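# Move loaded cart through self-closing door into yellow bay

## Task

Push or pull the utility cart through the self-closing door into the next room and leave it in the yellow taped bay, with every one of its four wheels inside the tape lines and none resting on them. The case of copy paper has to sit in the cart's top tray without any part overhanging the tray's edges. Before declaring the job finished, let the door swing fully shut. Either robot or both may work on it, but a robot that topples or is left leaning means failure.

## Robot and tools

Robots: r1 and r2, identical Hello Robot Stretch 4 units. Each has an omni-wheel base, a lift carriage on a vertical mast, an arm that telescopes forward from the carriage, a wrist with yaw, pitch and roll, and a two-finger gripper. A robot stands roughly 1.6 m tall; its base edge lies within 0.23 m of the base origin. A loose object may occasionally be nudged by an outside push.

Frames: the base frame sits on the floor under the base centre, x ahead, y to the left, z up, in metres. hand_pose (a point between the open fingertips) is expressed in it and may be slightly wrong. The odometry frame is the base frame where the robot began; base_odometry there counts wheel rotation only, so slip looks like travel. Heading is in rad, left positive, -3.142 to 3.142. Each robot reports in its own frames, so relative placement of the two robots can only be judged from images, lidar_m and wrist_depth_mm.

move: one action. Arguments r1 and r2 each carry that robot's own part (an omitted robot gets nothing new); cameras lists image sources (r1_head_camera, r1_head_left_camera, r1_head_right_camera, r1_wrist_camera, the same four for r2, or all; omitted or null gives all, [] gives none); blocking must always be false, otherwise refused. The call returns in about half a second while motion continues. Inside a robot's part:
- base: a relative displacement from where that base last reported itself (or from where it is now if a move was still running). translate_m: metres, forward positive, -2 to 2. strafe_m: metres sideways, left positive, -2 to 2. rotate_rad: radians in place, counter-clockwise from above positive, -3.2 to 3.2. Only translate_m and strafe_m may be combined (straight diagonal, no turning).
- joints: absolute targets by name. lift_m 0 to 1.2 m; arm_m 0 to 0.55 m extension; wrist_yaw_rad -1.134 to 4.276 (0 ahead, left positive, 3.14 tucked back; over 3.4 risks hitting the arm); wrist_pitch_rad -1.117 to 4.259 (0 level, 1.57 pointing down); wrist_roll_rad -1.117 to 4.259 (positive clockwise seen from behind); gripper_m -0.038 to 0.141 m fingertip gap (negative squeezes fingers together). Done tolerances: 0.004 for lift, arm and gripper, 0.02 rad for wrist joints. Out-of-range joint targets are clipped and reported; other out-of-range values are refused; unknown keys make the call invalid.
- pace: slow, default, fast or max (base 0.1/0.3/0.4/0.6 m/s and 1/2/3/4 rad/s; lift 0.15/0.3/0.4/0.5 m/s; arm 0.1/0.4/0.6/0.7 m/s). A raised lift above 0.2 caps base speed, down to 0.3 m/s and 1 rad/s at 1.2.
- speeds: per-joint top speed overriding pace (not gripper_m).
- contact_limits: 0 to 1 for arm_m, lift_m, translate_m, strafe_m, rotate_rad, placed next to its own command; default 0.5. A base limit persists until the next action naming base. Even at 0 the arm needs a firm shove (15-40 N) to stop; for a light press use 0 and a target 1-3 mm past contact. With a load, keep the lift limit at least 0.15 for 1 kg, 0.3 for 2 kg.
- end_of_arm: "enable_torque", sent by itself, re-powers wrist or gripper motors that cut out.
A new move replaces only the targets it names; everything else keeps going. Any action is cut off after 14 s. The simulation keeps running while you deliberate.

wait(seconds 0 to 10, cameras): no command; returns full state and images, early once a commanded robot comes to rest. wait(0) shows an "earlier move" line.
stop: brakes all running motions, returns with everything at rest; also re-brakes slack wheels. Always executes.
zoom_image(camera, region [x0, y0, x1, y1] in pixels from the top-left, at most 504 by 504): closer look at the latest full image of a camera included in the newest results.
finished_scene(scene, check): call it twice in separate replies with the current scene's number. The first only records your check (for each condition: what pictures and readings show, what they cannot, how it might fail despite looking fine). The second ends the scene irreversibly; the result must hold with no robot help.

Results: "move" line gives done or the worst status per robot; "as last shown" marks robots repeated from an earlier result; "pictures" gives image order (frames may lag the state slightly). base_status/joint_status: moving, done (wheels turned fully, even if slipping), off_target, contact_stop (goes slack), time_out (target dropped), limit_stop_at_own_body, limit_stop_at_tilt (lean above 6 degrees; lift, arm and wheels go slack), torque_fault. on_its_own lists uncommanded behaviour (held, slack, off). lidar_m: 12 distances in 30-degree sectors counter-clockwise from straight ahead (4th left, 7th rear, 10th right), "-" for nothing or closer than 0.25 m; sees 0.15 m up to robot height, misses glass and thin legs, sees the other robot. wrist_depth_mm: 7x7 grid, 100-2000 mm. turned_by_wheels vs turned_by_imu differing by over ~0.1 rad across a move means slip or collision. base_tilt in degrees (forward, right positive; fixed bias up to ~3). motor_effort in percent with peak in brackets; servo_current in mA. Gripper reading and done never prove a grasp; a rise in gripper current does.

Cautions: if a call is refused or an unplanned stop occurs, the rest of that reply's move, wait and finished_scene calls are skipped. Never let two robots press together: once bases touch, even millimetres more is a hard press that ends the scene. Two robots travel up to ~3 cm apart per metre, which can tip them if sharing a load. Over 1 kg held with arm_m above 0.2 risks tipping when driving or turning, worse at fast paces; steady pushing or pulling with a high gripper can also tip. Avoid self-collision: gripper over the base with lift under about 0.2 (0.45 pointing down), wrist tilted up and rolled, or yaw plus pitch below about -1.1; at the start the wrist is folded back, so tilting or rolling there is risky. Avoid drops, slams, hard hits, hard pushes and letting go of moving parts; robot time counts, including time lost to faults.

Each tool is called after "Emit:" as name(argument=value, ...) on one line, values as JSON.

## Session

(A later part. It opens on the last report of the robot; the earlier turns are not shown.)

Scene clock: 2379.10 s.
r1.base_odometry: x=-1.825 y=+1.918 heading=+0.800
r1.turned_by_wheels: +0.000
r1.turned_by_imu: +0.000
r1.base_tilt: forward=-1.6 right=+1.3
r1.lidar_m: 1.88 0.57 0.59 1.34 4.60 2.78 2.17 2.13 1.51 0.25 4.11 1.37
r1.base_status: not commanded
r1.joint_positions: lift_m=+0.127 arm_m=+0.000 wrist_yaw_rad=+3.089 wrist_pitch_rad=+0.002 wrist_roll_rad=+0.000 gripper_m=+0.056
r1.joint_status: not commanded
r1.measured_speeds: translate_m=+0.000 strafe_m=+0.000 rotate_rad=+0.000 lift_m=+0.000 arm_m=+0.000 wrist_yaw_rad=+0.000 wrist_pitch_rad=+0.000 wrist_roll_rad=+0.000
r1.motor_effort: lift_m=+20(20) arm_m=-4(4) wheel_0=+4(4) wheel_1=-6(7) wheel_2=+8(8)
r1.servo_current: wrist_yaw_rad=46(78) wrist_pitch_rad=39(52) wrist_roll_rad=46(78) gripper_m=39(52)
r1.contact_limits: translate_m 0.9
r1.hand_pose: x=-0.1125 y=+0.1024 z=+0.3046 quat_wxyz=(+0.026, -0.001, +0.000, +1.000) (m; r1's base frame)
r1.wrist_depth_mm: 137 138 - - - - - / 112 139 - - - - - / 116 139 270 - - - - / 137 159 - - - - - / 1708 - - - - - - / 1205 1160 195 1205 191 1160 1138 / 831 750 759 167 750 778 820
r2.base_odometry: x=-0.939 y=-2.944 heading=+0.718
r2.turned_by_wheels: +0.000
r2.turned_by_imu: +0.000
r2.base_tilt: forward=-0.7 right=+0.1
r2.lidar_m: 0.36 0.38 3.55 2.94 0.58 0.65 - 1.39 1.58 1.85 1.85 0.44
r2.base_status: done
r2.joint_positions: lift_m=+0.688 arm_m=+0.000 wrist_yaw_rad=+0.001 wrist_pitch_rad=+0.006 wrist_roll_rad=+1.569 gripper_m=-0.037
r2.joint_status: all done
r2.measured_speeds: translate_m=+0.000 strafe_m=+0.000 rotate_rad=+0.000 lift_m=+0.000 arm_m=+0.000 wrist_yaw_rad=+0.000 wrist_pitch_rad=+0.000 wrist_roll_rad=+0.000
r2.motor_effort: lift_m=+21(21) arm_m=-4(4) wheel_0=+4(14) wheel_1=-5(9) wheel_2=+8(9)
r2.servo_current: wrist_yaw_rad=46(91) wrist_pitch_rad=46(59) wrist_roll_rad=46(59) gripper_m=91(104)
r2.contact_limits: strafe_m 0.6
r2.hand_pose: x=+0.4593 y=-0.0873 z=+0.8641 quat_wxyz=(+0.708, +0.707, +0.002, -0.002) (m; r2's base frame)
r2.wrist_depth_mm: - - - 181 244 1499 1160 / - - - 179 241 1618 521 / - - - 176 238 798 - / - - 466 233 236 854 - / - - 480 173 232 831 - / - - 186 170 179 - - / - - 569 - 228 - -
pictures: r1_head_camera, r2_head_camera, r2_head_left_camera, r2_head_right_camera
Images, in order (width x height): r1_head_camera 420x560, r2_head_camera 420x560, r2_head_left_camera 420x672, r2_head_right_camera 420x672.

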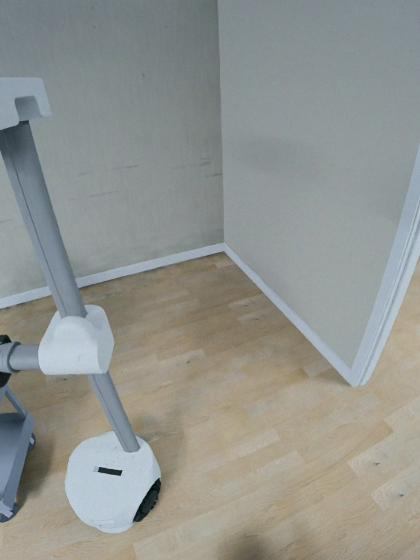

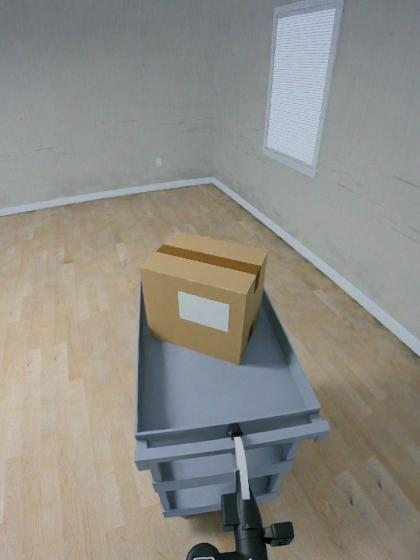

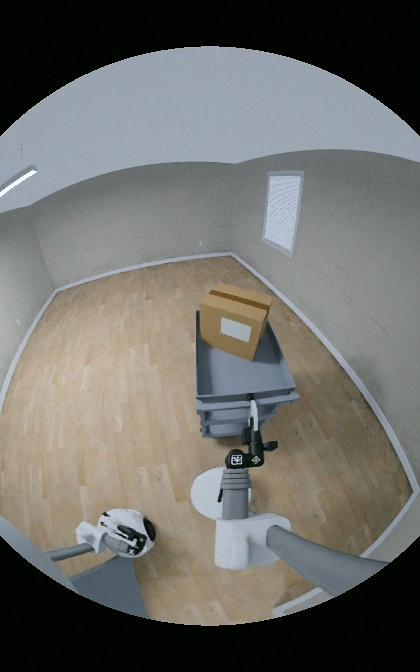

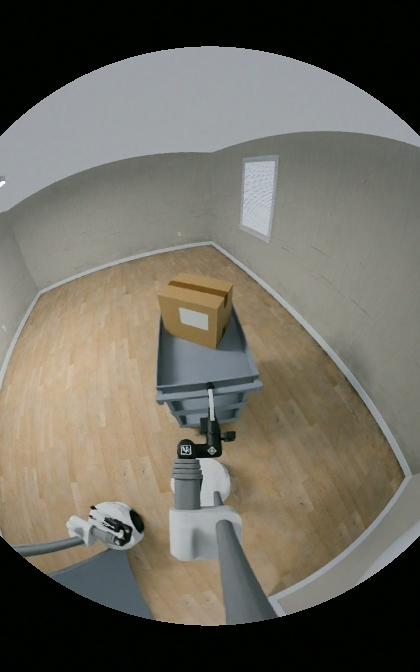

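Emit:
move(blocking=false, r2={"base": {"translate_m": -0.35}, "pace": "slow", "contact_limits": {"translate_m": 0.6}}, cameras=[])

Emit:
wait(seconds=6, cameras=["r2_head_left_camera", "r2_head_right_camera", "r1_head_camera"])

Scene clock: 2403.37 s.
move: r2 moving
r1.base_odometry: x=-1.825 y=+1.918 heading=+0.800
r1.turned_by_wheels: +0.000
r1.turned_by_imu: +0.000
r1.base_tilt: forward=-1.6 right=+1.3
r1.lidar_m: 1.86 0.56 0.60 1.31 4.60 2.74 2.18 2.11 1.57 0.25 4.11 1.39
r1.base_status: not commanded
r1.joint_positions: lift_m=+0.127 arm_m=+0.000 wrist_yaw_rad=+3.089 wrist_pitch_rad=+0.002 wrist_roll_rad=+0.000 gripper_m=+0.056
r1.joint_status: not commanded
r1.measured_speeds: translate_m=+0.000 strafe_m=+0.000 rotate_rad=+0.000 lift_m=+0.000 arm_m=+0.000 wrist_yaw_rad=+0.000 wrist_pitch_rad=+0.000 wrist_roll_rad=+0.000
r1.motor_effort: lift_m=+20(20) arm_m=-4(4) wheel_0=+4(4) wheel_1=-6(7) wheel_2=+8(8)
r1.servo_current: wrist_yaw_rad=65(65) wrist_pitch_rad=39(46) wrist_roll_rad=46(65) gripper_m=39(39)
r1.contact_limits: translate_m 0.9
r1.hand_pose: x=-0.1125 y=+0.1024 z=+0.3046 quat_wxyz=(+0.026, -0.001, +0.000, +1.000) (m; r1's base frame)
r1.wrist_depth_mm: 137 138 - - - - - / 113 139 - - - - - / 116 139 270 - - - - / 137 159 - - - - - / 1661 - - - - - - / 1205 1182 195 1229 190 1205 1138 / 842 759 759 167 750 768 820
r2.base_odometry: x=-0.949 y=-2.952 heading=+0.718
r2.turned_by_wheels: +0.000
r2.turned_by_imu: +0.001
r2.base_tilt: forward=-0.6 right=+0.1
r2.lidar_m: 0.36 0.38 3.51 2.93 0.57 0.62 1.82 1.38 1.55 1.88 1.86 0.43
r2.base_status: translate_m moving
r2.joint_positions: lift_m=+0.688 arm_m=+0.000 wrist_yaw_rad=+0.001 wrist_pitch_rad=+0.006 wrist_roll_rad=+1.569 gripper_m=-0.037
r2.joint_status: not commanded
r2.measured_speeds: translate_m=-0.049 strafe_m=+0.000 rotate_rad=+0.002 lift_m=+0.000 arm_m=+0.000 wrist_yaw_rad=+0.000 wrist_pitch_rad=+0.000 wrist_roll_rad=+0.000
r2.motor_effort: lift_m=+21(21) arm_m=-3(4) wheel_0=-8(8) wheel_1=-7(9) wheel_2=+13(13)
r2.servo_current: wrist_yaw_rad=52(52) wrist_pitch_rad=46(46) wrist_roll_rad=52(59) gripper_m=91(91)
r2.contact_limits: translate_m 0.6
r2.hand_pose: x=+0.4593 y=-0.0873 z=+0.8641 quat_wxyz=(+0.708, +0.707, +0.002, -0.002) (m; r2's base frame)
r2.wrist_depth_mm: - - - 182 245 1537 1138 / - - - 179 241 1618 521 / - - - 177 239 798 - / - - 473 234 235 842 - / - - 484 173 233 831 - / - - 186 171 178 - - / - - 569 - 229 - -
pictures: none
No camera images: "cameras" was empty.

Scene clock: 2407.63 s.
earlier move: r2 done
r1.base_odometry: x=-1.825 y=+1.918 heading=+0.800
r1.turned_by_wheels: +0.000
r1.turned_by_imu: +0.000
r1.base_tilt: forward=-1.6 right=+1.3
r1.lidar_m: 0.45 0.45 0.69 1.17 4.61 2.76 2.16 2.12 1.54 0.25 4.10 1.39
r1.base_status: not commanded
r1.joint_positions: lift_m=+0.127 arm_m=+0.000 wrist_yaw_rad=+3.089 wrist_pitch_rad=+0.002 wrist_roll_rad=+0.000 gripper_m=+0.056
r1.joint_status: not commanded
r1.measured_speeds: translate_m=+0.000 strafe_m=+0.000 rotate_rad=+0.000 lift_m=+0.000 arm_m=+0.000 wrist_yaw_rad=+0.000 wrist_pitch_rad=+0.000 wrist_roll_rad=+0.000
r1.motor_effort: lift_m=+20(20) arm_m=-4(4) wheel_0=+4(4) wheel_1=-7(7) wheel_2=+8(8)
r1.servo_current: wrist_yaw_rad=52(65) wrist_pitch_rad=33(52) wrist_roll_rad=46(65) gripper_m=39(52)
r1.contact_limits: translate_m 0.9
r1.hand_pose: x=-0.1125 y=+0.1024 z=+0.3046 quat_wxyz=(+0.026, -0.001, +0.000, +1.000) (m; r1's base frame)
r1.wrist_depth_mm: 137 139 - - - - - / 112 139 - - - - - / 116 140 271 - - - - / 137 159 - - - - - / 1661 - - - - - - / 1205 1182 195 1205 191 1182 1138 / 842 741 768 167 741 778 820
r2.base_odometry: x=-1.203 y=-3.174 heading=+0.718
r2.turned_by_wheels: +0.000
r2.turned_by_imu: -0.001
r2.base_tilt: forward=-0.7 right=+0.1
r2.lidar_m: 0.33 0.34 3.41 0.40 0.46 0.85 4.06 1.08 1.21 1.89 1.97 0.46
r2.base_status: done
r2.joint_positions: lift_m=+0.688 arm_m=+0.000 wrist_yaw_rad=+0.000 wrist_pitch_rad=+0.006 wrist_roll_rad=+1.569 gripper_m=-0.037
r2.joint_status: not commanded
r2.measured_speeds: translate_m=+0.000 strafe_m=+0.000 rotate_rad=+0.000 lift_m=+0.000 arm_m=+0.000 wrist_yaw_rad=+0.000 wrist_pitch_rad=+0.000 wrist_roll_rad=+0.000
r2.motor_effort: lift_m=+21(21) arm_m=-4(4) wheel_0=-6(11) wheel_1=-5(9) wheel_2=+5(14)
r2.servo_current: wrist_yaw_rad=52(59) wrist_pitch_rad=52(52) wrist_roll_rad=39(59) gripper_m=91(98)
r2.contact_limits: translate_m 0.6
r2.hand_pose: x=+0.4593 y=-0.0874 z=+0.8641 quat_wxyz=(+0.708, +0.707, +0.002, -0.002) (m; r2's base frame)
r2.wrist_depth_mm: - - - 200 267 294 293 / - - - 193 257 1661 1138 / - - - 187 249 1661 - / - - 554 180 241 842 - / - 477 469 177 236 831 - / - - 185 170 180 - - / - - 521 - 224 - -
wait: 4.27 of 6 s (r2 has come to rest)
pictures: r1_head_camera, r2_head_left_camera, r2_head_right_camera
Images, in order (width x height): r1_head_camera 420x560, r2_head_left_camera 420x672, r2_head_right_camera 420x672.

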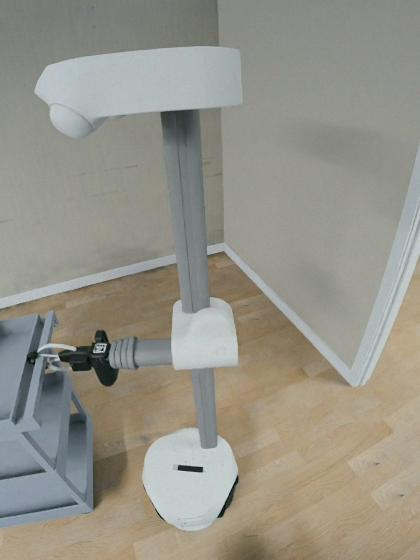

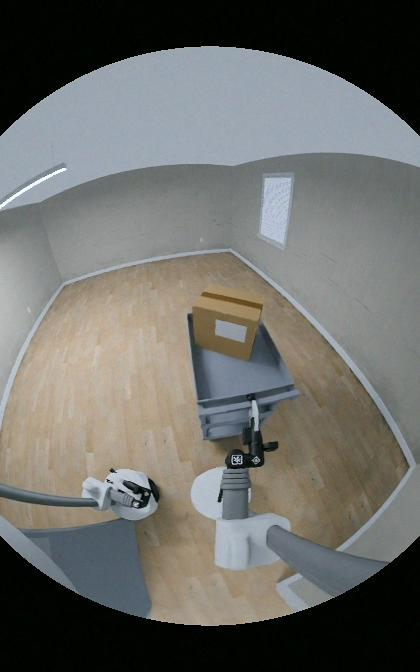

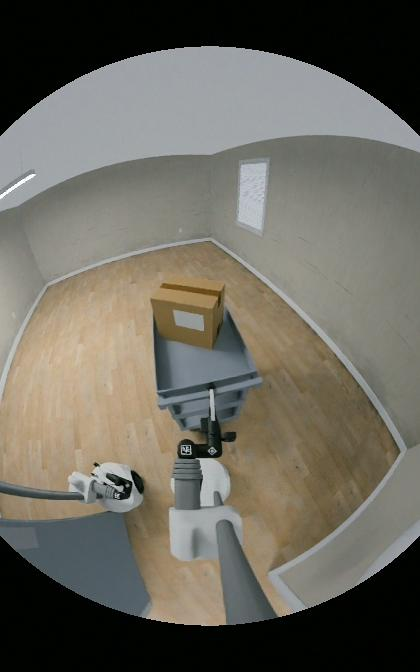

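Emit:
wait(seconds=0, cameras=["r2_head_camera"])

Scene clock: 2465.77 s.
r1.base_odometry: x=-1.825 y=+1.918 heading=+0.800
r1.turned_by_wheels: +0.000
r1.turned_by_imu: +0.000
r1.base_tilt: forward=-1.6 right=+1.3
r1.lidar_m: 0.45 0.44 0.68 1.14 4.60 2.76 2.17 2.12 1.51 0.25 4.11 1.38
r1.base_status: not commanded
r1.joint_positions: lift_m=+0.127 arm_m=+0.000 wrist_yaw_rad=+3.089 wrist_pitch_rad=+0.002 wrist_roll_rad=+0.000 gripper_m=+0.056
r1.joint_status: not commanded
r1.measured_speeds: translate_m=+0.000 strafe_m=+0.000 rotate_rad=+0.000 lift_m=+0.000 arm_m=+0.000 wrist_yaw_rad=+0.000 wrist_pitch_rad=+0.000 wrist_roll_rad=+0.000
r1.motor_effort: lift_m=+20(20) arm_m=-4(4) wheel_0=+3(4) wheel_1=-6(7) wheel_2=+8(8)
r1.servo_current: wrist_yaw_rad=46(65) wrist_pitch_rad=33(52) wrist_roll_rad=52(65) gripper_m=33(52)
r1.contact_limits: translate_m 0.9
r1.hand_pose: x=-0.1125 y=+0.1024 z=+0.3046 quat_wxyz=(+0.026, -0.001, +0.000, +1.000) (m; r1's base frame)
r1.wrist_depth_mm: 137 138 - - - - - / 113 139 - - - - - / 116 139 270 - - - - / 137 159 - - - - - / 1661 - - - - - - / 1205 1205 195 1205 190 1160 1138 / 854 759 759 167 750 778 820
r2.base_odometry: x=-1.203 y=-3.174 heading=+0.718
r2.turned_by_wheels: +0.000
r2.turned_by_imu: +0.000
r2.base_tilt: forward=-0.7 right=+0.1
r2.lidar_m: 0.35 0.36 3.40 0.42 0.47 0.84 4.06 1.05 1.18 1.92 1.95 0.45
r2.base_status: done
r2.joint_positions: lift_m=+0.688 arm_m=+0.000 wrist_yaw_rad=+0.000 wrist_pitch_rad=+0.006 wrist_roll_rad=+1.569 gripper_m=-0.037
r2.joint_status: not commanded
r2.measured_speeds: translate_m=+0.000 strafe_m=+0.000 rotate_rad=+0.000 lift_m=+0.000 arm_m=+0.000 wrist_yaw_rad=+0.000 wrist_pitch_rad=+0.000 wrist_roll_rad=+0.000
r2.motor_effort: lift_m=+21(21) arm_m=-3(4) wheel_0=-6(11) wheel_1=-4(9) wheel_2=+5(14)
r2.servo_current: wrist_yaw_rad=46(59) wrist_pitch_rad=46(52) wrist_roll_rad=46(59) gripper_m=98(98)
r2.contact_limits: translate_m 0.6
r2.hand_pose: x=+0.4593 y=-0.0874 z=+0.8641 quat_wxyz=(+0.708, +0.707, +0.002, -0.002) (m; r2's base frame)
r2.wrist_depth_mm: - - - 200 268 296 291 / - - - 194 257 1618 1138 / - - - 187 250 1661 - / - - 559 181 241 854 - / - 473 466 177 235 820 - / - - 185 170 179 - - / - - 521 - 224 - -
pictures: r2_head_camera
Images, in order (width x height): r2_head_camera 420x560.

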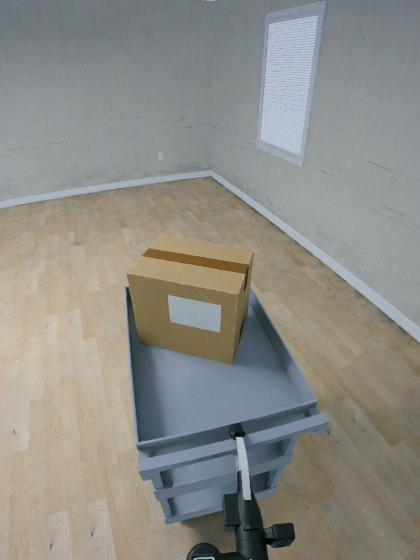

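Emit:
move(blocking=false, r2={"base": {"translate_m": -0.38, "strafe_m": 0.05}, "pace": "slow", "contact_limits": {"translate_m": 0.6}}, cameras=[])

Emit:
wait(seconds=2, cameras=[])

Emit:
wait(seconds=4, cameras=["r2_head_camera", "r2_head_left_camera", "r2_head_right_camera"])

Scene clock: 2503.87 s.
move: r2 moving
r1.base_odometry: x=-1.825 y=+1.918 heading=+0.800
r1.turned_by_wheels: +0.000
r1.turned_by_imu: +0.000
r1.base_tilt: forward=-1.6 right=+1.3
r1.lidar_m: 0.43 0.46 0.67 1.15 4.59 2.78 2.16 2.12 1.53 0.25 4.12 1.38
r1.base_status: not commanded
r1.joint_positions: lift_m=+0.127 arm_m=+0.000 wrist_yaw_rad=+3.089 wrist_pitch_rad=+0.002 wrist_roll_rad=+0.000 gripper_m=+0.056
r1.joint_status: not commanded
r1.measured_speeds: translate_m=+0.000 strafe_m=+0.000 rotate_rad=+0.000 lift_m=+0.000 arm_m=+0.000 wrist_yaw_rad=+0.000 wrist_pitch_rad=+0.000 wrist_roll_rad=+0.000
r1.motor_effort: lift_m=+20(20) arm_m=-4(4) wheel_0=+3(4) wheel_1=-6(7) wheel_2=+8(8)
r1.servo_current: wrist_yaw_rad=52(65) wrist_pitch_rad=39(46) wrist_roll_rad=52(59) gripper_m=46(52)
r1.contact_limits: translate_m 0.9
r1.hand_pose: x=-0.1125 y=+0.1024 z=+0.3046 quat_wxyz=(+0.026, -0.001, +0.000, +1.000) (m; r1's base frame)
r1.wrist_depth_mm: 136 139 - - - - - / 113 139 - - - - - / 116 140 270 - - - - / 137 159 - - - - - / 1661 - - - - - - / 1205 1182 194 1182 190 1160 1138 / 842 768 759 167 759 778 831
r2.base_odometry: x=-1.213 y=-3.181 heading=+0.717
r2.turned_by_wheels: +0.000
r2.turned_by_imu: +0.000
r2.base_tilt: forward=-0.7 right=+0.1
r2.lidar_m: 0.36 0.35 3.42 0.42 0.45 0.86 4.02 1.05 1.18 1.87 1.95 0.44
r2.base_status: translate_m moving; strafe_m moving
r2.joint_positions: lift_m=+0.688 arm_m=+0.000 wrist_yaw_rad=+0.000 wrist_pitch_rad=+0.006 wrist_roll_rad=+1.569 gripper_m=-0.037
r2.joint_status: not commanded
r2.measured_speeds: translate_m=-0.048 strafe_m=+0.006 rotate_rad=+0.000 lift_m=+0.000 arm_m=+0.000 wrist_yaw_rad=+0.000 wrist_pitch_rad=+0.000 wrist_roll_rad=+0.000
r2.motor_effort: lift_m=+21(21) arm_m=-3(4) wheel_0=-6(12) wheel_1=-4(7) wheel_2=+9(12)
r2.servo_current: wrist_yaw_rad=46(59) wrist_pitch_rad=52(52) wrist_roll_rad=52(52) gripper_m=85(98)
r2.contact_limits: translate_m 0.6
r2.hand_pose: x=+0.4593 y=-0.0874 z=+0.8641 quat_wxyz=(+0.708, +0.707, +0.002, -0.002) (m; r2's base frame)
r2.wrist_depth_mm: - - - 200 267 294 294 / - - - 195 256 1618 1138 / - - - 186 249 1708 - / - - 554 181 242 842 - / - 473 466 177 235 831 - / - - 185 170 179 - - / - - 530 - 224 - -
pictures: none
No camera images: "cameras" was empty.

Scene clock: 2505.87 s.
earlier move: r2 moving
r1.base_odometry: x=-1.825 y=+1.918 heading=+0.800
r1.turned_by_wheels: +0.000
r1.turned_by_imu: +0.000
r1.base_tilt: forward=-1.6 right=+1.3
r1.lidar_m: 0.41 0.54 0.59 4.14 4.60 2.76 2.18 2.10 1.53 0.25 4.12 0.46
r1.base_status: not commanded
r1.joint_positions: lift_m=+0.127 arm_m=+0.000 wrist_yaw_rad=+3.089 wrist_pitch_rad=+0.002 wrist_roll_rad=+0.000 gripper_m=+0.056
r1.joint_status: not commanded
r1.measured_speeds: translate_m=+0.000 strafe_m=+0.000 rotate_rad=+0.000 lift_m=+0.000 arm_m=+0.000 wrist_yaw_rad=+0.000 wrist_pitch_rad=+0.000 wrist_roll_rad=+0.000
r1.motor_effort: lift_m=+20(20) arm_m=-4(4) wheel_0=+3(4) wheel_1=-6(7) wheel_2=+7(8)
r1.servo_current: wrist_yaw_rad=59(78) wrist_pitch_rad=39(52) wrist_roll_rad=46(65) gripper_m=46(52)
r1.contact_limits: translate_m 0.9
r1.hand_pose: x=-0.1125 y=+0.1024 z=+0.3046 quat_wxyz=(+0.026, -0.001, +0.000, +1.000) (m; r1's base frame)
r1.wrist_depth_mm: 136 138 - - - - - / 112 139 - - - - - / 116 139 271 - - - - / 137 159 - - - - - / 1708 - - - - - - / 1182 1205 195 1205 190 1182 1138 / 842 759 750 167 741 778 820
r2.base_odometry: x=-1.370 y=-3.285 heading=+0.717
r2.turned_by_wheels: +0.000
r2.turned_by_imu: +0.000
r2.base_tilt: forward=-0.6 right=+0.0
r2.lidar_m: 0.35 0.37 0.43 0.40 0.62 0.78 3.86 0.92 1.00 1.59 2.06 0.44
r2.base_status: translate_m moving; strafe_m moving
r2.joint_positions: lift_m=+0.688 arm_m=+0.000 wrist_yaw_rad=+0.000 wrist_pitch_rad=+0.006 wrist_roll_rad=+1.569 gripper_m=-0.037
r2.joint_status: not commanded
r2.measured_speeds: translate_m=-0.099 strafe_m=+0.015 rotate_rad=+0.003 lift_m=+0.000 arm_m=+0.000 wrist_yaw_rad=+0.000 wrist_pitch_rad=+0.000 wrist_roll_rad=+0.000
r2.motor_effort: lift_m=+21(21) arm_m=-4(4) wheel_0=-8(13) wheel_1=-7(8) wheel_2=+7(12)
r2.servo_current: wrist_yaw_rad=52(59) wrist_pitch_rad=46(52) wrist_roll_rad=33(65) gripper_m=91(98)
r2.contact_limits: translate_m 0.6
r2.hand_pose: x=+0.4593 y=-0.0874 z=+0.8641 quat_wxyz=(+0.708, +0.707, +0.002, -0.002) (m; r2's base frame)
r2.wrist_depth_mm: - - - 262 268 294 293 / - - - 194 257 1661 1160 / - - - 187 248 1808 - / - - 554 181 241 831 - / - 477 469 177 235 820 - / - - 185 170 180 - - / - - 525 - 223 - -
wait: 2.00 s; no rest
pictures: none
No camera images: "cameras" was empty.

Scene clock: 2508.47 s.
earlier move: r2 done
r1.base_odometry: x=-1.825 y=+1.918 heading=+0.800
r1.turned_by_wheels: +0.000
r1.turned_by_imu: +0.000
r1.base_tilt: forward=-1.6 right=+1.3
r1.lidar_m: 0.44 0.46 0.53 4.11 4.59 2.78 2.18 2.13 1.56 0.25 4.11 0.45
r1.base_status: not commanded
r1.joint_positions: lift_m=+0.127 arm_m=+0.000 wrist_yaw_rad=+3.089 wrist_pitch_rad=+0.002 wrist_roll_rad=+0.000 gripper_m=+0.056
r1.joint_status: not commanded
r1.measured_speeds: translate_m=+0.000 strafe_m=+0.000 rotate_rad=+0.000 lift_m=+0.000 arm_m=+0.000 wrist_yaw_rad=+0.000 wrist_pitch_rad=+0.000 wrist_roll_rad=+0.000
r1.motor_effort: lift_m=+20(20) arm_m=-4(4) wheel_0=+4(4) wheel_1=-7(7) wheel_2=+8(8)
r1.servo_current: wrist_yaw_rad=65(78) wrist_pitch_rad=39(52) wrist_roll_rad=65(65) gripper_m=33(52)
r1.contact_limits: translate_m 0.9
r1.hand_pose: x=-0.1125 y=+0.1024 z=+0.3046 quat_wxyz=(+0.026, -0.001, +0.000, +1.000) (m; r1's base frame)
r1.wrist_depth_mm: 137 138 - - - - - / 113 139 - - - - - / 116 140 270 - - - - / 137 159 - - - - - / 1708 - - - - - - / 1182 1229 194 1205 191 1160 1118 / 854 759 750 167 750 778 820
r2.base_odometry: x=-1.522 y=-3.386 heading=+0.717
r2.turned_by_wheels: +0.000
r2.turned_by_imu: +0.000
r2.base_tilt: forward=-0.7 right=+0.1
r2.lidar_m: 0.35 0.36 0.43 0.45 0.57 0.68 3.70 0.78 0.80 1.35 2.12 0.43
r2.base_status: done
r2.joint_positions: lift_m=+0.688 arm_m=+0.000 wrist_yaw_rad=+0.000 wrist_pitch_rad=+0.006 wrist_roll_rad=+1.569 gripper_m=-0.037
r2.joint_status: not commanded
r2.measured_speeds: translate_m=+0.000 strafe_m=+0.000 rotate_rad=+0.000 lift_m=+0.000 arm_m=+0.000 wrist_yaw_rad=+0.000 wrist_pitch_rad=+0.000 wrist_roll_rad=+0.000
r2.motor_effort: lift_m=+21(21) arm_m=-4(4) wheel_0=-7(13) wheel_1=-3(8) wheel_2=+5(12)
r2.servo_current: wrist_yaw_rad=39(59) wrist_pitch_rad=46(52) wrist_roll_rad=46(65) gripper_m=85(98)
r2.contact_limits: translate_m 0.6
r2.hand_pose: x=+0.4593 y=-0.0874 z=+0.8641 quat_wxyz=(+0.708, +0.707, +0.002, -0.002) (m; r2's base frame)
r2.wrist_depth_mm: - - - 262 270 294 291 / - - - 195 258 1618 1138 / - - - 188 249 1756 - / - - 559 181 241 831 - / - 473 466 177 236 831 - / - - 185 169 179 - - / - - 525 - 224 - -
wait: 2.60 of 4 s (r2 has come to rest)
pictures: r2_head_camera, r2_head_left_camera, r2_head_right_camera
Images, in order (width x height): r2_head_camera 420x560, r2_head_left_camera 420x672, r2_head_right_camera 420x672.

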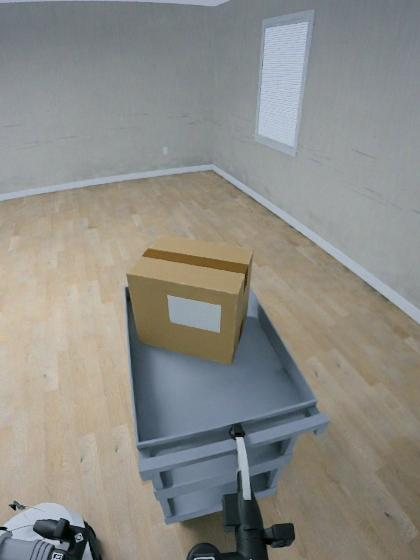

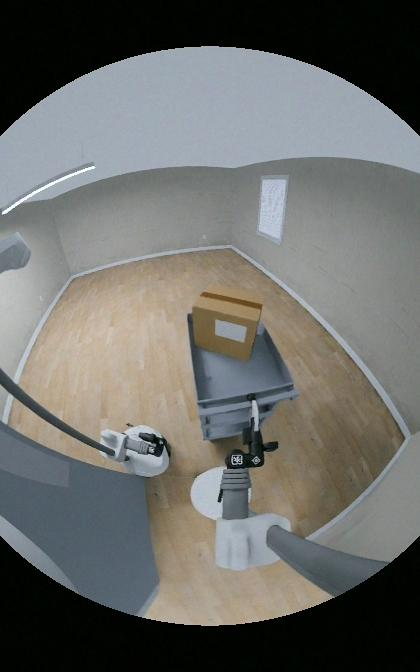

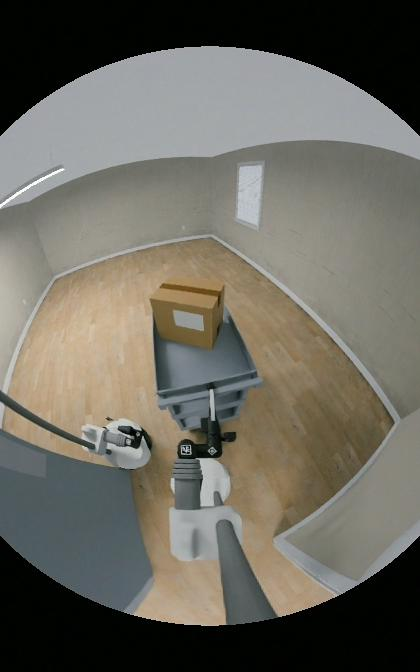

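Emit:
move(blocking=false, r2={"base": {"translate_m": -0.42, "strafe_m": -0.075}, "pace": "slow", "contact_limits": {"translate_m": 0.6}}, cameras=[])

Emit:
wait(seconds=6, cameras=["r2_head_camera", "r2_head_left_camera", "r2_head_right_camera", "r1_head_left_camera"])

Scene clock: 2587.50 s.
move: r2 moving
r1.base_odometry: x=-1.825 y=+1.918 heading=+0.800
r1.turned_by_wheels: +0.000
r1.turned_by_imu: +0.000
r1.base_tilt: forward=-1.6 right=+1.3
r1.lidar_m: 0.43 0.46 0.52 4.15 4.59 2.78 2.17 2.11 1.54 0.25 4.10 0.44
r1.base_status: not commanded
r1.joint_positions: lift_m=+0.127 arm_m=+0.000 wrist_yaw_rad=+3.089 wrist_pitch_rad=+0.002 wrist_roll_rad=+0.000 gripper_m=+0.056
r1.joint_status: not commanded
r1.measured_speeds: translate_m=+0.000 strafe_m=+0.000 rotate_rad=+0.000 lift_m=+0.000 arm_m=+0.000 wrist_yaw_rad=+0.000 wrist_pitch_rad=+0.000 wrist_roll_rad=+0.000
r1.motor_effort: lift_m=+20(20) arm_m=-4(4) wheel_0=+3(4) wheel_1=-7(7) wheel_2=+8(8)
r1.servo_current: wrist_yaw_rad=65(65) wrist_pitch_rad=46(46) wrist_roll_rad=39(65) gripper_m=39(46)
r1.contact_limits: translate_m 0.9
r1.hand_pose: x=-0.1125 y=+0.1024 z=+0.3046 quat_wxyz=(+0.026, -0.001, +0.000, +1.000) (m; r1's base frame)
r1.wrist_depth_mm: 137 138 - - - - - / 113 139 - - - - - / 116 140 268 - - - - / 137 159 - - - - - / 1661 - - - - - - / 1205 1205 195 1182 191 1160 1118 / 842 750 759 167 741 778 809
r2.base_odometry: x=-1.530 y=-3.396 heading=+0.717
r2.turned_by_wheels: +0.000
r2.turned_by_imu: +0.000
r2.base_tilt: forward=-0.6 right=+0.1
r2.lidar_m: 0.35 0.37 0.44 0.47 0.57 0.70 3.68 0.77 0.80 1.30 2.14 0.42
r2.base_status: translate_m moving; strafe_m moving
r2.joint_positions: lift_m=+0.688 arm_m=+0.000 wrist_yaw_rad=+0.000 wrist_pitch_rad=+0.006 wrist_roll_rad=+1.569 gripper_m=-0.037
r2.joint_status: not commanded
r2.measured_speeds: translate_m=-0.048 strafe_m=-0.008 rotate_rad=+0.002 lift_m=+0.000 arm_m=+0.000 wrist_yaw_rad=+0.000 wrist_pitch_rad=+0.000 wrist_roll_rad=+0.000
r2.motor_effort: lift_m=+21(21) arm_m=-4(4) wheel_0=-7(10) wheel_1=-9(9) wheel_2=+10(12)
r2.servo_current: wrist_yaw_rad=52(59) wrist_pitch_rad=46(52) wrist_roll_rad=46(52) gripper_m=91(98)
r2.contact_limits: translate_m 0.6
r2.hand_pose: x=+0.4593 y=-0.0874 z=+0.8641 quat_wxyz=(+0.708, +0.707, +0.002, -0.002) (m; r2's base frame)
r2.wrist_depth_mm: - - - 200 266 294 294 / - - - 193 256 1661 1160 / - - - 186 249 1708 - / - - 554 180 242 831 - / - 477 469 177 234 831 - / - - 186 170 179 - - / - - 525 - 223 - -
pictures: none
No camera images: "cameras" was empty.

Scene clock: 2592.53 s.
earlier move: r2 done
r1.base_odometry: x=-1.825 y=+1.918 heading=+0.800
r1.turned_by_wheels: +0.000
r1.turned_by_imu: +0.000
r1.base_tilt: forward=-1.6 right=+1.3
r1.lidar_m: 0.35 0.32 2.82 4.11 4.59 2.81 2.17 2.12 1.55 0.25 0.76 0.47
r1.base_status: not commanded
r1.joint_positions: lift_m=+0.127 arm_m=+0.000 wrist_yaw_rad=+3.089 wrist_pitch_rad=+0.002 wrist_roll_rad=+0.000 gripper_m=+0.056
r1.joint_status: not commanded
r1.measured_speeds: translate_m=+0.000 strafe_m=+0.000 rotate_rad=+0.000 lift_m=+0.000 arm_m=+0.000 wrist_yaw_rad=+0.000 wrist_pitch_rad=+0.000 wrist_roll_rad=+0.000
r1.motor_effort: lift_m=+20(20) arm_m=-4(4) wheel_0=+3(4) wheel_1=-6(7) wheel_2=+7(8)
r1.servo_current: wrist_yaw_rad=52(72) wrist_pitch_rad=39(52) wrist_roll_rad=65(78) gripper_m=39(52)
r1.contact_limits: translate_m 0.9
r1.hand_pose: x=-0.1125 y=+0.1024 z=+0.3046 quat_wxyz=(+0.026, -0.001, +0.000, +1.000) (m; r1's base frame)
r1.wrist_depth_mm: 136 138 - - - - - / 113 139 - - - - - / 116 140 268 - - - - / 137 159 - - - - - / 1661 - - - - - - / 1182 1205 195 1205 191 1182 1138 / 842 759 741 167 741 778 809
r2.base_odometry: x=-1.789 y=-3.718 heading=+0.717
r2.turned_by_wheels: +0.000
r2.turned_by_imu: +0.002
r2.base_tilt: forward=-0.7 right=+0.0
r2.lidar_m: 0.32 0.32 0.61 0.55 0.56 0.70 3.29 3.24 0.45 0.59 2.22 0.47
r2.base_status: done
r2.joint_positions: lift_m=+0.688 arm_m=+0.000 wrist_yaw_rad=+0.003 wrist_pitch_rad=+0.006 wrist_roll_rad=+1.569 gripper_m=-0.037
r2.joint_status: not commanded
r2.measured_speeds: translate_m=+0.000 strafe_m=+0.000 rotate_rad=+0.000 lift_m=+0.000 arm_m=+0.000 wrist_yaw_rad=+0.000 wrist_pitch_rad=+0.000 wrist_roll_rad=+0.000
r2.motor_effort: lift_m=+21(21) arm_m=-4(4) wheel_0=-2(10) wheel_1=-4(9) wheel_2=+8(14)
r2.servo_current: wrist_yaw_rad=39(59) wrist_pitch_rad=46(59) wrist_roll_rad=46(65) gripper_m=98(104)
r2.contact_limits: translate_m 0.6
r2.hand_pose: x=+0.4596 y=-0.0865 z=+0.8641 quat_wxyz=(+0.708, +0.707, +0.003, -0.001) (m; r2's base frame)
r2.wrist_depth_mm: - - - 256 - 1499 1098 / - - - 283 298 1336 332 / - - - 208 276 1661 492 / - - - 195 254 788 - / - - 521 183 240 831 - / - 462 186 169 179 - - / - - 466 - 216 - -
wait: 5.03 of 6 s (r2 has come to rest)
pictures: r1_head_left_camera, r2_head_camera, r2_head_left_camera, r2_head_right_camera
Images, in order (width x height): r1_head_left_camera 420x672, r2_head_camera 420x560, r2_head_left_camera 420x672, r2_head_right_camera 420x672.

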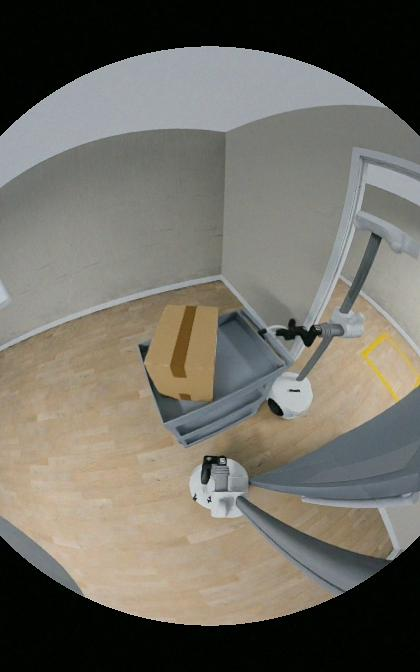

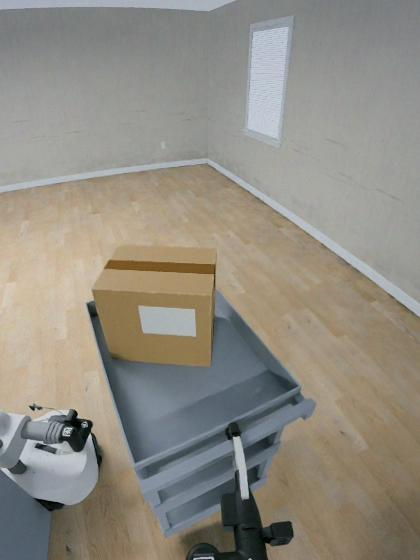

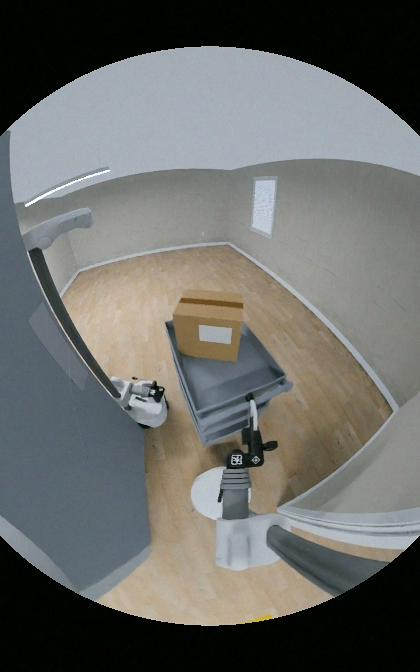

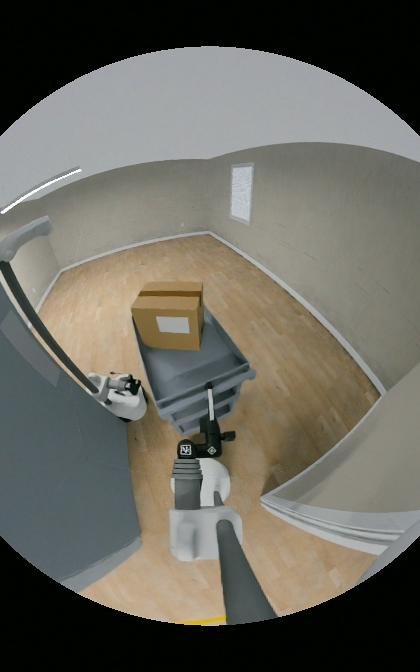

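Emit:
move(blocking=false, r2={"joints": {"gripper_m": 0.06}}, cameras=[])

Emit:
wait(seconds=3, cameras=["r2_wrist_camera", "r2_head_camera"])

Scene clock: 2806.87 s.
move: r2 moving
r1.base_odometry: x=-1.825 y=+1.918 heading=+0.800
r1.turned_by_wheels: +0.000
r1.turned_by_imu: +0.000
r1.base_tilt: forward=-1.5 right=+1.3
r1.lidar_m: 0.34 0.32 2.80 4.12 4.59 2.80 2.16 2.13 1.52 0.25 0.77 0.50
r1.base_status: not commanded
r1.joint_positions: lift_m=+0.127 arm_m=+0.000 wrist_yaw_rad=+3.089 wrist_pitch_rad=+0.002 wrist_roll_rad=+0.000 gripper_m=+0.056
r1.joint_status: not commanded
r1.measured_speeds: translate_m=+0.000 strafe_m=+0.000 rotate_rad=+0.000 lift_m=+0.000 arm_m=+0.000 wrist_yaw_rad=+0.000 wrist_pitch_rad=+0.000 wrist_roll_rad=+0.000
r1.motor_effort: lift_m=+20(20) arm_m=-4(4) wheel_0=+3(4) wheel_1=-6(7) wheel_2=+8(8)
r1.servo_current: wrist_yaw_rad=33(59) wrist_pitch_rad=46(46) wrist_roll_rad=65(65) gripper_m=46(46)
r1.contact_limits: translate_m 0.9
r1.hand_pose: x=-0.1125 y=+0.1024 z=+0.3046 quat_wxyz=(+0.026, -0.001, +0.000, +1.000) (m; r1's base frame)
r1.wrist_depth_mm: 136 139 - - - - - / 112 139 - - - - - / 116 140 271 - - - - / 137 159 - - - - - / 1708 - - - - - - / 1205 1182 195 1205 190 1160 1138 / 842 750 741 167 750 778 820
r2.base_odometry: x=-1.789 y=-3.718 heading=+0.717
r2.turned_by_wheels: +0.000
r2.turned_by_imu: +0.000
r2.base_tilt: forward=-0.7 right=+0.1
r2.lidar_m: 0.33 0.34 0.63 0.56 0.56 0.69 3.27 3.25 0.47 0.59 2.19 0.45
r2.base_status: not commanded
r2.joint_positions: lift_m=+0.688 arm_m=+0.000 wrist_yaw_rad=+0.003 wrist_pitch_rad=+0.006 wrist_roll_rad=+1.569 gripper_m=-0.012
r2.joint_status: gripper_m moving
r2.measured_speeds: translate_m=+0.000 strafe_m=+0.000 rotate_rad=-0.001 lift_m=+0.000 arm_m=+0.000 wrist_yaw_rad=+0.000 wrist_pitch_rad=+0.000 wrist_roll_rad=+0.000
r2.motor_effort: lift_m=+21(21) arm_m=-3(4) wheel_0=-2(2) wheel_1=-4(4) wheel_2=+6(8)
r2.servo_current: wrist_yaw_rad=46(52) wrist_pitch_rad=46(52) wrist_roll_rad=46(52) gripper_m=85(111)
r2.contact_limits: translate_m 0.6
r2.hand_pose: x=+0.4596 y=-0.0865 z=+0.8641 quat_wxyz=(+0.708, +0.707, +0.003, -0.001) (m; r2's base frame)
r2.wrist_depth_mm: - - - 259 - 1537 1098 / - - - 287 306 334 334 / - - - 212 279 1708 504 / - - - 198 258 1808 - / - - 535 186 244 831 - / - 466 186 174 181 - - / - - 469 - 220 - -
pictures: none
No camera images: "cameras" was empty.

Scene clock: 2808.03 s.
earlier move: r2 done
r1.base_odometry: x=-1.825 y=+1.918 heading=+0.800
r1.turned_by_wheels: +0.000
r1.turned_by_imu: +0.000
r1.base_tilt: forward=-1.6 right=+1.3
r1.lidar_m: 0.37 0.34 0.36 4.15 4.59 2.77 2.17 2.10 1.50 0.25 0.76 0.50
r1.base_status: not commanded
r1.joint_positions: lift_m=+0.127 arm_m=+0.000 wrist_yaw_rad=+3.089 wrist_pitch_rad=+0.002 wrist_roll_rad=+0.000 gripper_m=+0.056
r1.joint_status: not commanded
r1.measured_speeds: translate_m=+0.000 strafe_m=+0.000 rotate_rad=+0.000 lift_m=+0.000 arm_m=+0.000 wrist_yaw_rad=+0.000 wrist_pitch_rad=+0.000 wrist_roll_rad=+0.000
r1.motor_effort: lift_m=+20(20) arm_m=-4(4) wheel_0=+3(4) wheel_1=-6(7) wheel_2=+7(8)
r1.servo_current: wrist_yaw_rad=52(78) wrist_pitch_rad=39(52) wrist_roll_rad=46(65) gripper_m=46(46)
r1.contact_limits: translate_m 0.9
r1.hand_pose: x=-0.1125 y=+0.1024 z=+0.3046 quat_wxyz=(+0.026, -0.001, +0.000, +1.000) (m; r1's base frame)
r1.wrist_depth_mm: 137 138 - - - - - / 113 139 - - - - - / 116 139 272 - - - - / 137 159 - - - - - / 1708 - - - - - - / 1229 1182 194 1205 190 1160 1138 / 854 750 750 167 741 778 809
r2.base_odometry: x=-1.789 y=-3.718 heading=+0.717
r2.turned_by_wheels: +0.000
r2.turned_by_imu: +0.000
r2.base_tilt: forward=-0.7 right=+0.0
r2.lidar_m: 0.34 0.32 0.64 0.56 0.54 0.68 3.29 3.26 0.47 0.55 2.20 0.49
r2.base_status: not commanded
r2.joint_positions: lift_m=+0.688 arm_m=+0.000 wrist_yaw_rad=+0.003 wrist_pitch_rad=+0.005 wrist_roll_rad=+1.569 gripper_m=+0.060
r2.joint_status: all done
r2.measured_speeds: translate_m=+0.000 strafe_m=+0.000 rotate_rad=+0.000 lift_m=+0.000 arm_m=+0.000 wrist_yaw_rad=+0.000 wrist_pitch_rad=+0.000 wrist_roll_rad=+0.000
r2.motor_effort: lift_m=+19(21) arm_m=-4(4) wheel_0=-2(2) wheel_1=-3(4) wheel_2=+6(8)
r2.servo_current: wrist_yaw_rad=46(59) wrist_pitch_rad=46(52) wrist_roll_rad=33(65) gripper_m=39(111)
r2.contact_limits: translate_m 0.6
r2.hand_pose: x=+0.4595 y=-0.0866 z=+0.8647 quat_wxyz=(+0.708, +0.707, +0.003, -0.001) (m; r2's base frame)
r2.wrist_depth_mm: - - - 268 - 1708 1182 / - - - 304 312 330 330 / - - - 282 291 1661 517 / - - - 210 270 1756 - / - - 549 196 254 842 - / - - 200 183 192 - - / - 492 480 - 229 - -
wait: 1.17 of 3 s (r2 has come to rest)
pictures: r2_head_camera, r2_wrist_camera
Images, in order (width x height): r2_head_camera 420x560, r2_wrist_camera 616x392.

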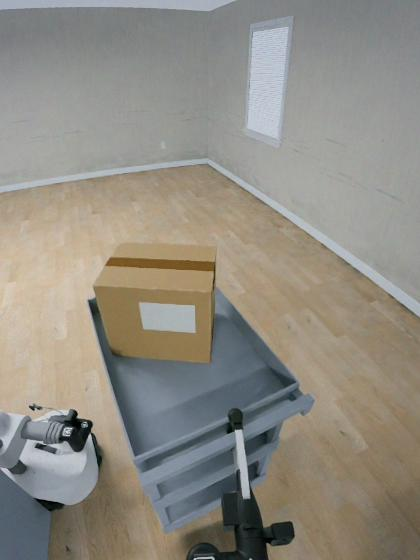

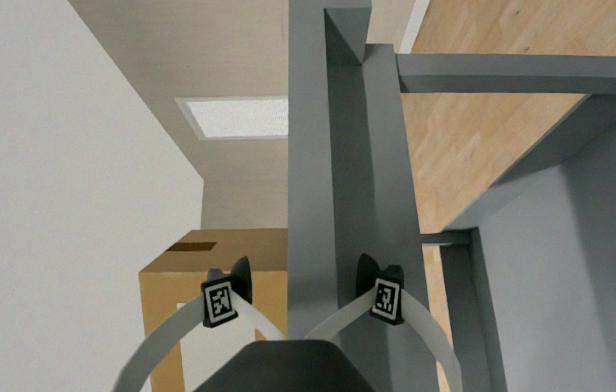

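Emit:
move(blocking=false, r2={"base": {"translate_m": 0.058, "strafe_m": -0.115}, "pace": "slow", "contact_limits": {"translate_m": 0.2}}, cameras=[])

Emit:
wait(seconds=4, cameras=["r2_wrist_camera", "r2_head_camera"])

Scene clock: 2831.97 s.
move: r2 moving
r1.base_odometry: x=-1.825 y=+1.918 heading=+0.800
r1.turned_by_wheels: +0.000
r1.turned_by_imu: +0.000
r1.base_tilt: forward=-1.6 right=+1.3
r1.lidar_m: 0.35 0.33 0.36 4.13 4.60 2.77 2.16 2.12 1.52 0.25 0.77 0.50
r1.base_status: not commanded
r1.joint_positions: lift_m=+0.127 arm_m=+0.000 wrist_yaw_rad=+3.089 wrist_pitch_rad=+0.002 wrist_roll_rad=+0.000 gripper_m=+0.056
r1.joint_status: not commanded
r1.measured_speeds: translate_m=+0.000 strafe_m=+0.000 rotate_rad=+0.000 lift_m=+0.000 arm_m=+0.000 wrist_yaw_rad=+0.000 wrist_pitch_rad=+0.000 wrist_roll_rad=+0.000
r1.motor_effort: lift_m=+20(20) arm_m=-4(4) wheel_0=+4(4) wheel_1=-7(7) wheel_2=+8(8)
r1.servo_current: wrist_yaw_rad=39(52) wrist_pitch_rad=39(46) wrist_roll_rad=72(72) gripper_m=46(46)
r1.contact_limits: translate_m 0.9
r1.hand_pose: x=-0.1125 y=+0.1024 z=+0.3046 quat_wxyz=(+0.026, -0.001, +0.000, +1.000) (m; r1's base frame)
r1.wrist_depth_mm: 136 139 - - - - - / 113 139 - - - - - / 116 139 271 - - - - / 137 159 - - - - - / 1708 - - - - - - / 1205 1229 194 1182 190 1182 1118 / 842 741 759 167 750 768 809
r2.base_odometry: x=-1.778 y=-3.723 heading=+0.716
r2.turned_by_wheels: -0.001
r2.turned_by_imu: +0.000
r2.base_tilt: forward=-0.7 right=+0.1
r2.lidar_m: 0.33 0.33 0.64 0.55 0.54 0.70 3.29 3.27 0.45 0.56 2.19 0.49
r2.base_status: translate_m moving; strafe_m moving
r2.joint_positions: lift_m=+0.688 arm_m=+0.000 wrist_yaw_rad=+0.003 wrist_pitch_rad=+0.005 wrist_roll_rad=+1.569 gripper_m=+0.060
r2.joint_status: not commanded
r2.measured_speeds: translate_m=+0.022 strafe_m=-0.044 rotate_rad=-0.003 lift_m=+0.000 arm_m=+0.000 wrist_yaw_rad=+0.000 wrist_pitch_rad=+0.000 wrist_roll_rad=+0.000
r2.motor_effort: lift_m=+19(19) arm_m=-3(4) wheel_0=+6(11) wheel_1=-8(8) wheel_2=-8(8)
r2.servo_current: wrist_yaw_rad=46(59) wrist_pitch_rad=46(46) wrist_roll_rad=46(59) gripper_m=46(52)
r2.contact_limits: translate_m 0.2
r2.hand_pose: x=+0.4595 y=-0.0866 z=+0.8647 quat_wxyz=(+0.708, +0.707, +0.003, -0.001) (m; r2's base frame)
r2.wrist_depth_mm: - - - 263 - 1708 1182 / - - - 300 314 329 329 / - - - 282 291 1708 1205 / - - - 211 270 1863 - / - - 585 195 254 854 - / - - 200 182 192 - - / - 484 477 - 230 - -
pictures: none
No camera images: "cameras" was empty.

Scene clock: 2834.03 s.
earlier move: r2 done
r1.base_odometry: x=-1.825 y=+1.918 heading=+0.800
r1.turned_by_wheels: +0.000
r1.turned_by_imu: +0.000
r1.base_tilt: forward=-1.6 right=+1.3
r1.lidar_m: 0.35 0.33 0.34 4.14 4.60 2.74 2.19 2.13 1.52 0.25 0.95 0.49
r1.base_status: not commanded
r1.joint_positions: lift_m=+0.127 arm_m=+0.000 wrist_yaw_rad=+3.089 wrist_pitch_rad=+0.002 wrist_roll_rad=+0.000 gripper_m=+0.056
r1.joint_status: not commanded
r1.measured_speeds: translate_m=+0.000 strafe_m=+0.000 rotate_rad=+0.000 lift_m=+0.000 arm_m=+0.000 wrist_yaw_rad=+0.000 wrist_pitch_rad=+0.000 wrist_roll_rad=+0.000
r1.motor_effort: lift_m=+20(20) arm_m=-4(4) wheel_0=+4(4) wheel_1=-7(7) wheel_2=+8(8)
r1.servo_current: wrist_yaw_rad=52(72) wrist_pitch_rad=39(46) wrist_roll_rad=52(72) gripper_m=39(46)
r1.contact_limits: translate_m 0.9
r1.hand_pose: x=-0.1125 y=+0.1024 z=+0.3046 quat_wxyz=(+0.026, -0.001, +0.000, +1.000) (m; r1's base frame)
r1.wrist_depth_mm: 137 138 - - - - - / 112 139 - - - - - / 116 139 270 - - - - / 137 159 - - - - - / 1661 - - - - - - / 1182 1182 194 1205 191 1182 1138 / 854 750 750 167 741 768 809
r2.base_odometry: x=-1.670 y=-3.767 heading=+0.717
r2.turned_by_wheels: +0.000
r2.turned_by_imu: +0.000
r2.base_tilt: forward=-0.7 right=+0.1
r2.lidar_m: 0.35 0.31 0.76 0.66 0.69 0.89 3.29 3.27 0.38 0.62 2.08 0.46
r2.base_status: done
r2.joint_positions: lift_m=+0.688 arm_m=+0.000 wrist_yaw_rad=+0.001 wrist_pitch_rad=+0.005 wrist_roll_rad=+1.569 gripper_m=+0.060
r2.joint_status: not commanded
r2.measured_speeds: translate_m=+0.000 strafe_m=+0.000 rotate_rad=+0.000 lift_m=+0.000 arm_m=+0.000 wrist_yaw_rad=+0.000 wrist_pitch_rad=+0.000 wrist_roll_rad=+0.000
r2.motor_effort: lift_m=+19(19) arm_m=-3(4) wheel_0=+5(11) wheel_1=-5(9) wheel_2=-8(10)
r2.servo_current: wrist_yaw_rad=52(59) wrist_pitch_rad=46(52) wrist_roll_rad=59(59) gripper_m=46(59)
r2.contact_limits: translate_m 0.2
r2.hand_pose: x=+0.4594 y=-0.0870 z=+0.8647 quat_wxyz=(+0.708, +0.707, +0.002, -0.001) (m; r2's base frame)
r2.wrist_depth_mm: - - - - - 1708 1160 / - - - - - 1708 1182 / - - - - - 1708 1182 / - - - 220 267 279 279 / - - - 196 254 1708 559 / - - 198 182 191 - - / - 480 459 - 229 - -
wait: 2.07 of 4 s (r2 has come to rest)
pictures: r2_head_camera, r2_wrist_camera
Images, in order (width x height): r2_head_camera 420x560, r2_wrist_camera 616x392.

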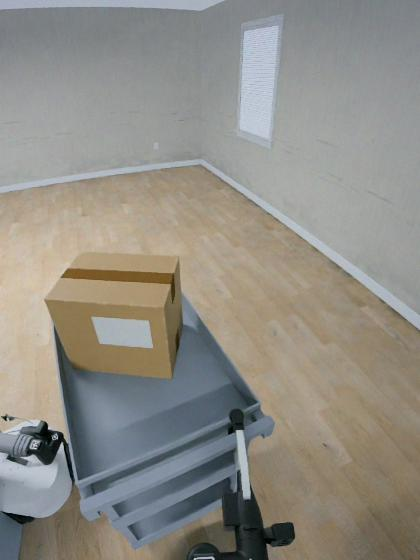

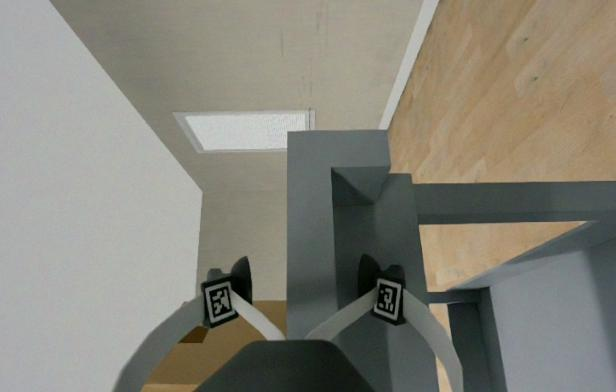

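Emit:
move(blocking=false, r2={"joints": {"gripper_m": -0.038}}, cameras=[])

Emit:
wait(seconds=3, cameras=["r2_wrist_camera", "r1_head_left_camera"])

Scene clock: 2841.67 s.
move: r2 moving
r1.base_odometry: x=-1.825 y=+1.918 heading=+0.800
r1.turned_by_wheels: +0.000
r1.turned_by_imu: +0.000
r1.base_tilt: forward=-1.6 right=+1.3
r1.lidar_m: 0.37 0.34 0.37 4.12 4.60 2.77 2.18 2.14 1.55 0.25 0.97 0.50
r1.base_status: not commanded
r1.joint_positions: lift_m=+0.127 arm_m=+0.000 wrist_yaw_rad=+3.089 wrist_pitch_rad=+0.002 wrist_roll_rad=+0.000 gripper_m=+0.056
r1.joint_status: not commanded
r1.measured_speeds: translate_m=+0.000 strafe_m=+0.000 rotate_rad=+0.000 lift_m=+0.000 arm_m=+0.000 wrist_yaw_rad=+0.000 wrist_pitch_rad=+0.000 wrist_roll_rad=+0.000
r1.motor_effort: lift_m=+20(20) arm_m=-4(4) wheel_0=+4(4) wheel_1=-6(7) wheel_2=+8(8)
r1.servo_current: wrist_yaw_rad=39(65) wrist_pitch_rad=46(52) wrist_roll_rad=33(59) gripper_m=39(52)
r1.contact_limits: translate_m 0.9
r1.hand_pose: x=-0.1125 y=+0.1024 z=+0.3046 quat_wxyz=(+0.026, -0.001, +0.000, +1.000) (m; r1's base frame)
r1.wrist_depth_mm: 136 138 - - - - - / 112 139 - - - - - / 116 139 271 - - - - / 137 159 - - - - - / 1661 - - - - - - / 1205 1182 195 1205 190 1182 1182 / 842 750 750 167 741 788 820
r2.base_odometry: x=-1.670 y=-3.767 heading=+0.717
r2.turned_by_wheels: +0.000
r2.turned_by_imu: +0.000
r2.base_tilt: forward=-0.7 right=+0.1
r2.lidar_m: 0.34 0.33 0.75 0.68 0.69 0.87 3.29 3.25 0.37 0.60 2.09 0.44
r2.base_status: not commanded
r2.joint_positions: lift_m=+0.688 arm_m=+0.000 wrist_yaw_rad=+0.001 wrist_pitch_rad=+0.005 wrist_roll_rad=+1.569 gripper_m=+0.040
r2.joint_status: gripper_m moving
r2.measured_speeds: translate_m=+0.000 strafe_m=+0.000 rotate_rad=+0.000 lift_m=+0.000 arm_m=+0.000 wrist_yaw_rad=+0.000 wrist_pitch_rad=+0.000 wrist_roll_rad=+0.000
r2.motor_effort: lift_m=+19(19) arm_m=-4(4) wheel_0=+5(5) wheel_1=-5(6) wheel_2=-8(8)
r2.servo_current: wrist_yaw_rad=46(52) wrist_pitch_rad=39(46) wrist_roll_rad=52(52) gripper_m=137(137)
r2.contact_limits: translate_m 0.2
r2.hand_pose: x=+0.4594 y=-0.0870 z=+0.8647 quat_wxyz=(+0.708, +0.707, +0.002, -0.001) (m; r2's base frame)
r2.wrist_depth_mm: - - - - - 1708 1182 / - - - - - 1708 1182 / - - - - - 1756 1160 / - - - 220 267 279 279 / - - - 195 254 1756 564 / - - 196 182 189 - - / - - 459 - 229 - -
pictures: none
No camera images: "cameras" was empty.

Scene clock: 2842.80 s.
earlier move: r2 done
r1.base_odometry: x=-1.825 y=+1.918 heading=+0.800
r1.turned_by_wheels: +0.000
r1.turned_by_imu: +0.000
r1.base_tilt: forward=-1.6 right=+1.3
r1.lidar_m: 0.36 0.33 0.40 4.13 4.58 2.77 2.19 2.12 1.54 0.25 0.99 0.49
r1.base_status: not commanded
r1.joint_positions: lift_m=+0.127 arm_m=+0.000 wrist_yaw_rad=+3.089 wrist_pitch_rad=+0.002 wrist_roll_rad=+0.000 gripper_m=+0.056
r1.joint_status: not commanded
r1.measured_speeds: translate_m=+0.000 strafe_m=+0.000 rotate_rad=+0.000 lift_m=+0.000 arm_m=+0.000 wrist_yaw_rad=+0.000 wrist_pitch_rad=+0.000 wrist_roll_rad=+0.000
r1.motor_effort: lift_m=+20(20) arm_m=-4(4) wheel_0=+3(4) wheel_1=-6(7) wheel_2=+8(8)
r1.servo_current: wrist_yaw_rad=39(65) wrist_pitch_rad=46(52) wrist_roll_rad=46(59) gripper_m=39(52)
r1.contact_limits: translate_m 0.9
r1.hand_pose: x=-0.1125 y=+0.1024 z=+0.3046 quat_wxyz=(+0.026, -0.001, +0.000, +1.000) (m; r1's base frame)
r1.wrist_depth_mm: 137 139 - - - - - / 112 139 - - - - - / 116 139 268 - - - - / 137 159 - - - - - / 1708 - - - - - - / 1205 1182 195 1205 191 1160 1138 / 842 750 750 167 741 788 809
r2.base_odometry: x=-1.670 y=-3.767 heading=+0.717
r2.turned_by_wheels: +0.000
r2.turned_by_imu: +0.000
r2.base_tilt: forward=-0.7 right=+0.0
r2.lidar_m: 0.33 0.31 0.75 0.68 0.68 0.88 3.31 3.28 0.37 0.62 2.08 0.46
r2.base_status: not commanded
r2.joint_positions: lift_m=+0.688 arm_m=+0.000 wrist_yaw_rad=+0.001 wrist_pitch_rad=+0.005 wrist_roll_rad=+1.569 gripper_m=-0.036
r2.joint_status: all done
r2.measured_speeds: translate_m=+0.000 strafe_m=+0.000 rotate_rad=+0.000 lift_m=+0.000 arm_m=+0.000 wrist_yaw_rad=+0.000 wrist_pitch_rad=+0.000 wrist_roll_rad=+0.000
r2.motor_effort: lift_m=+19(19) arm_m=-3(4) wheel_0=+5(5) wheel_1=-5(6) wheel_2=-5(8)
r2.servo_current: wrist_yaw_rad=46(59) wrist_pitch_rad=46(52) wrist_roll_rad=46(52) gripper_m=130(293)
r2.contact_limits: translate_m 0.2
r2.hand_pose: x=+0.4594 y=-0.0870 z=+0.8647 quat_wxyz=(+0.708, +0.707, +0.002, -0.001) (m; r2's base frame)
r2.wrist_depth_mm: - - - - - 1708 1160 / - - - - - 1661 1182 / - - - 206 - 1708 1182 / - - - 214 251 264 265 / - - - 183 239 1708 559 / - - 185 169 178 750 - / - 427 445 - 215 - -
wait: 1.13 of 3 s (r2 has come to rest)
pictures: r1_head_left_camera, r2_wrist_camera
Images, in order (width x height): r1_head_left_camera 420x672, r2_wrist_camera 616x392.

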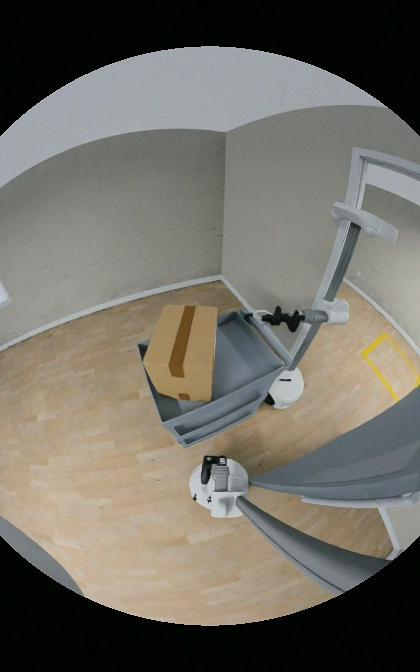

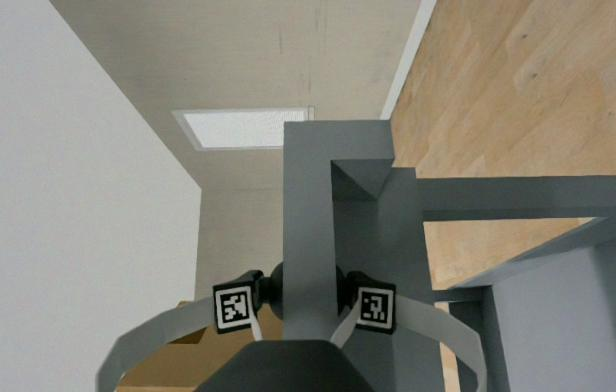

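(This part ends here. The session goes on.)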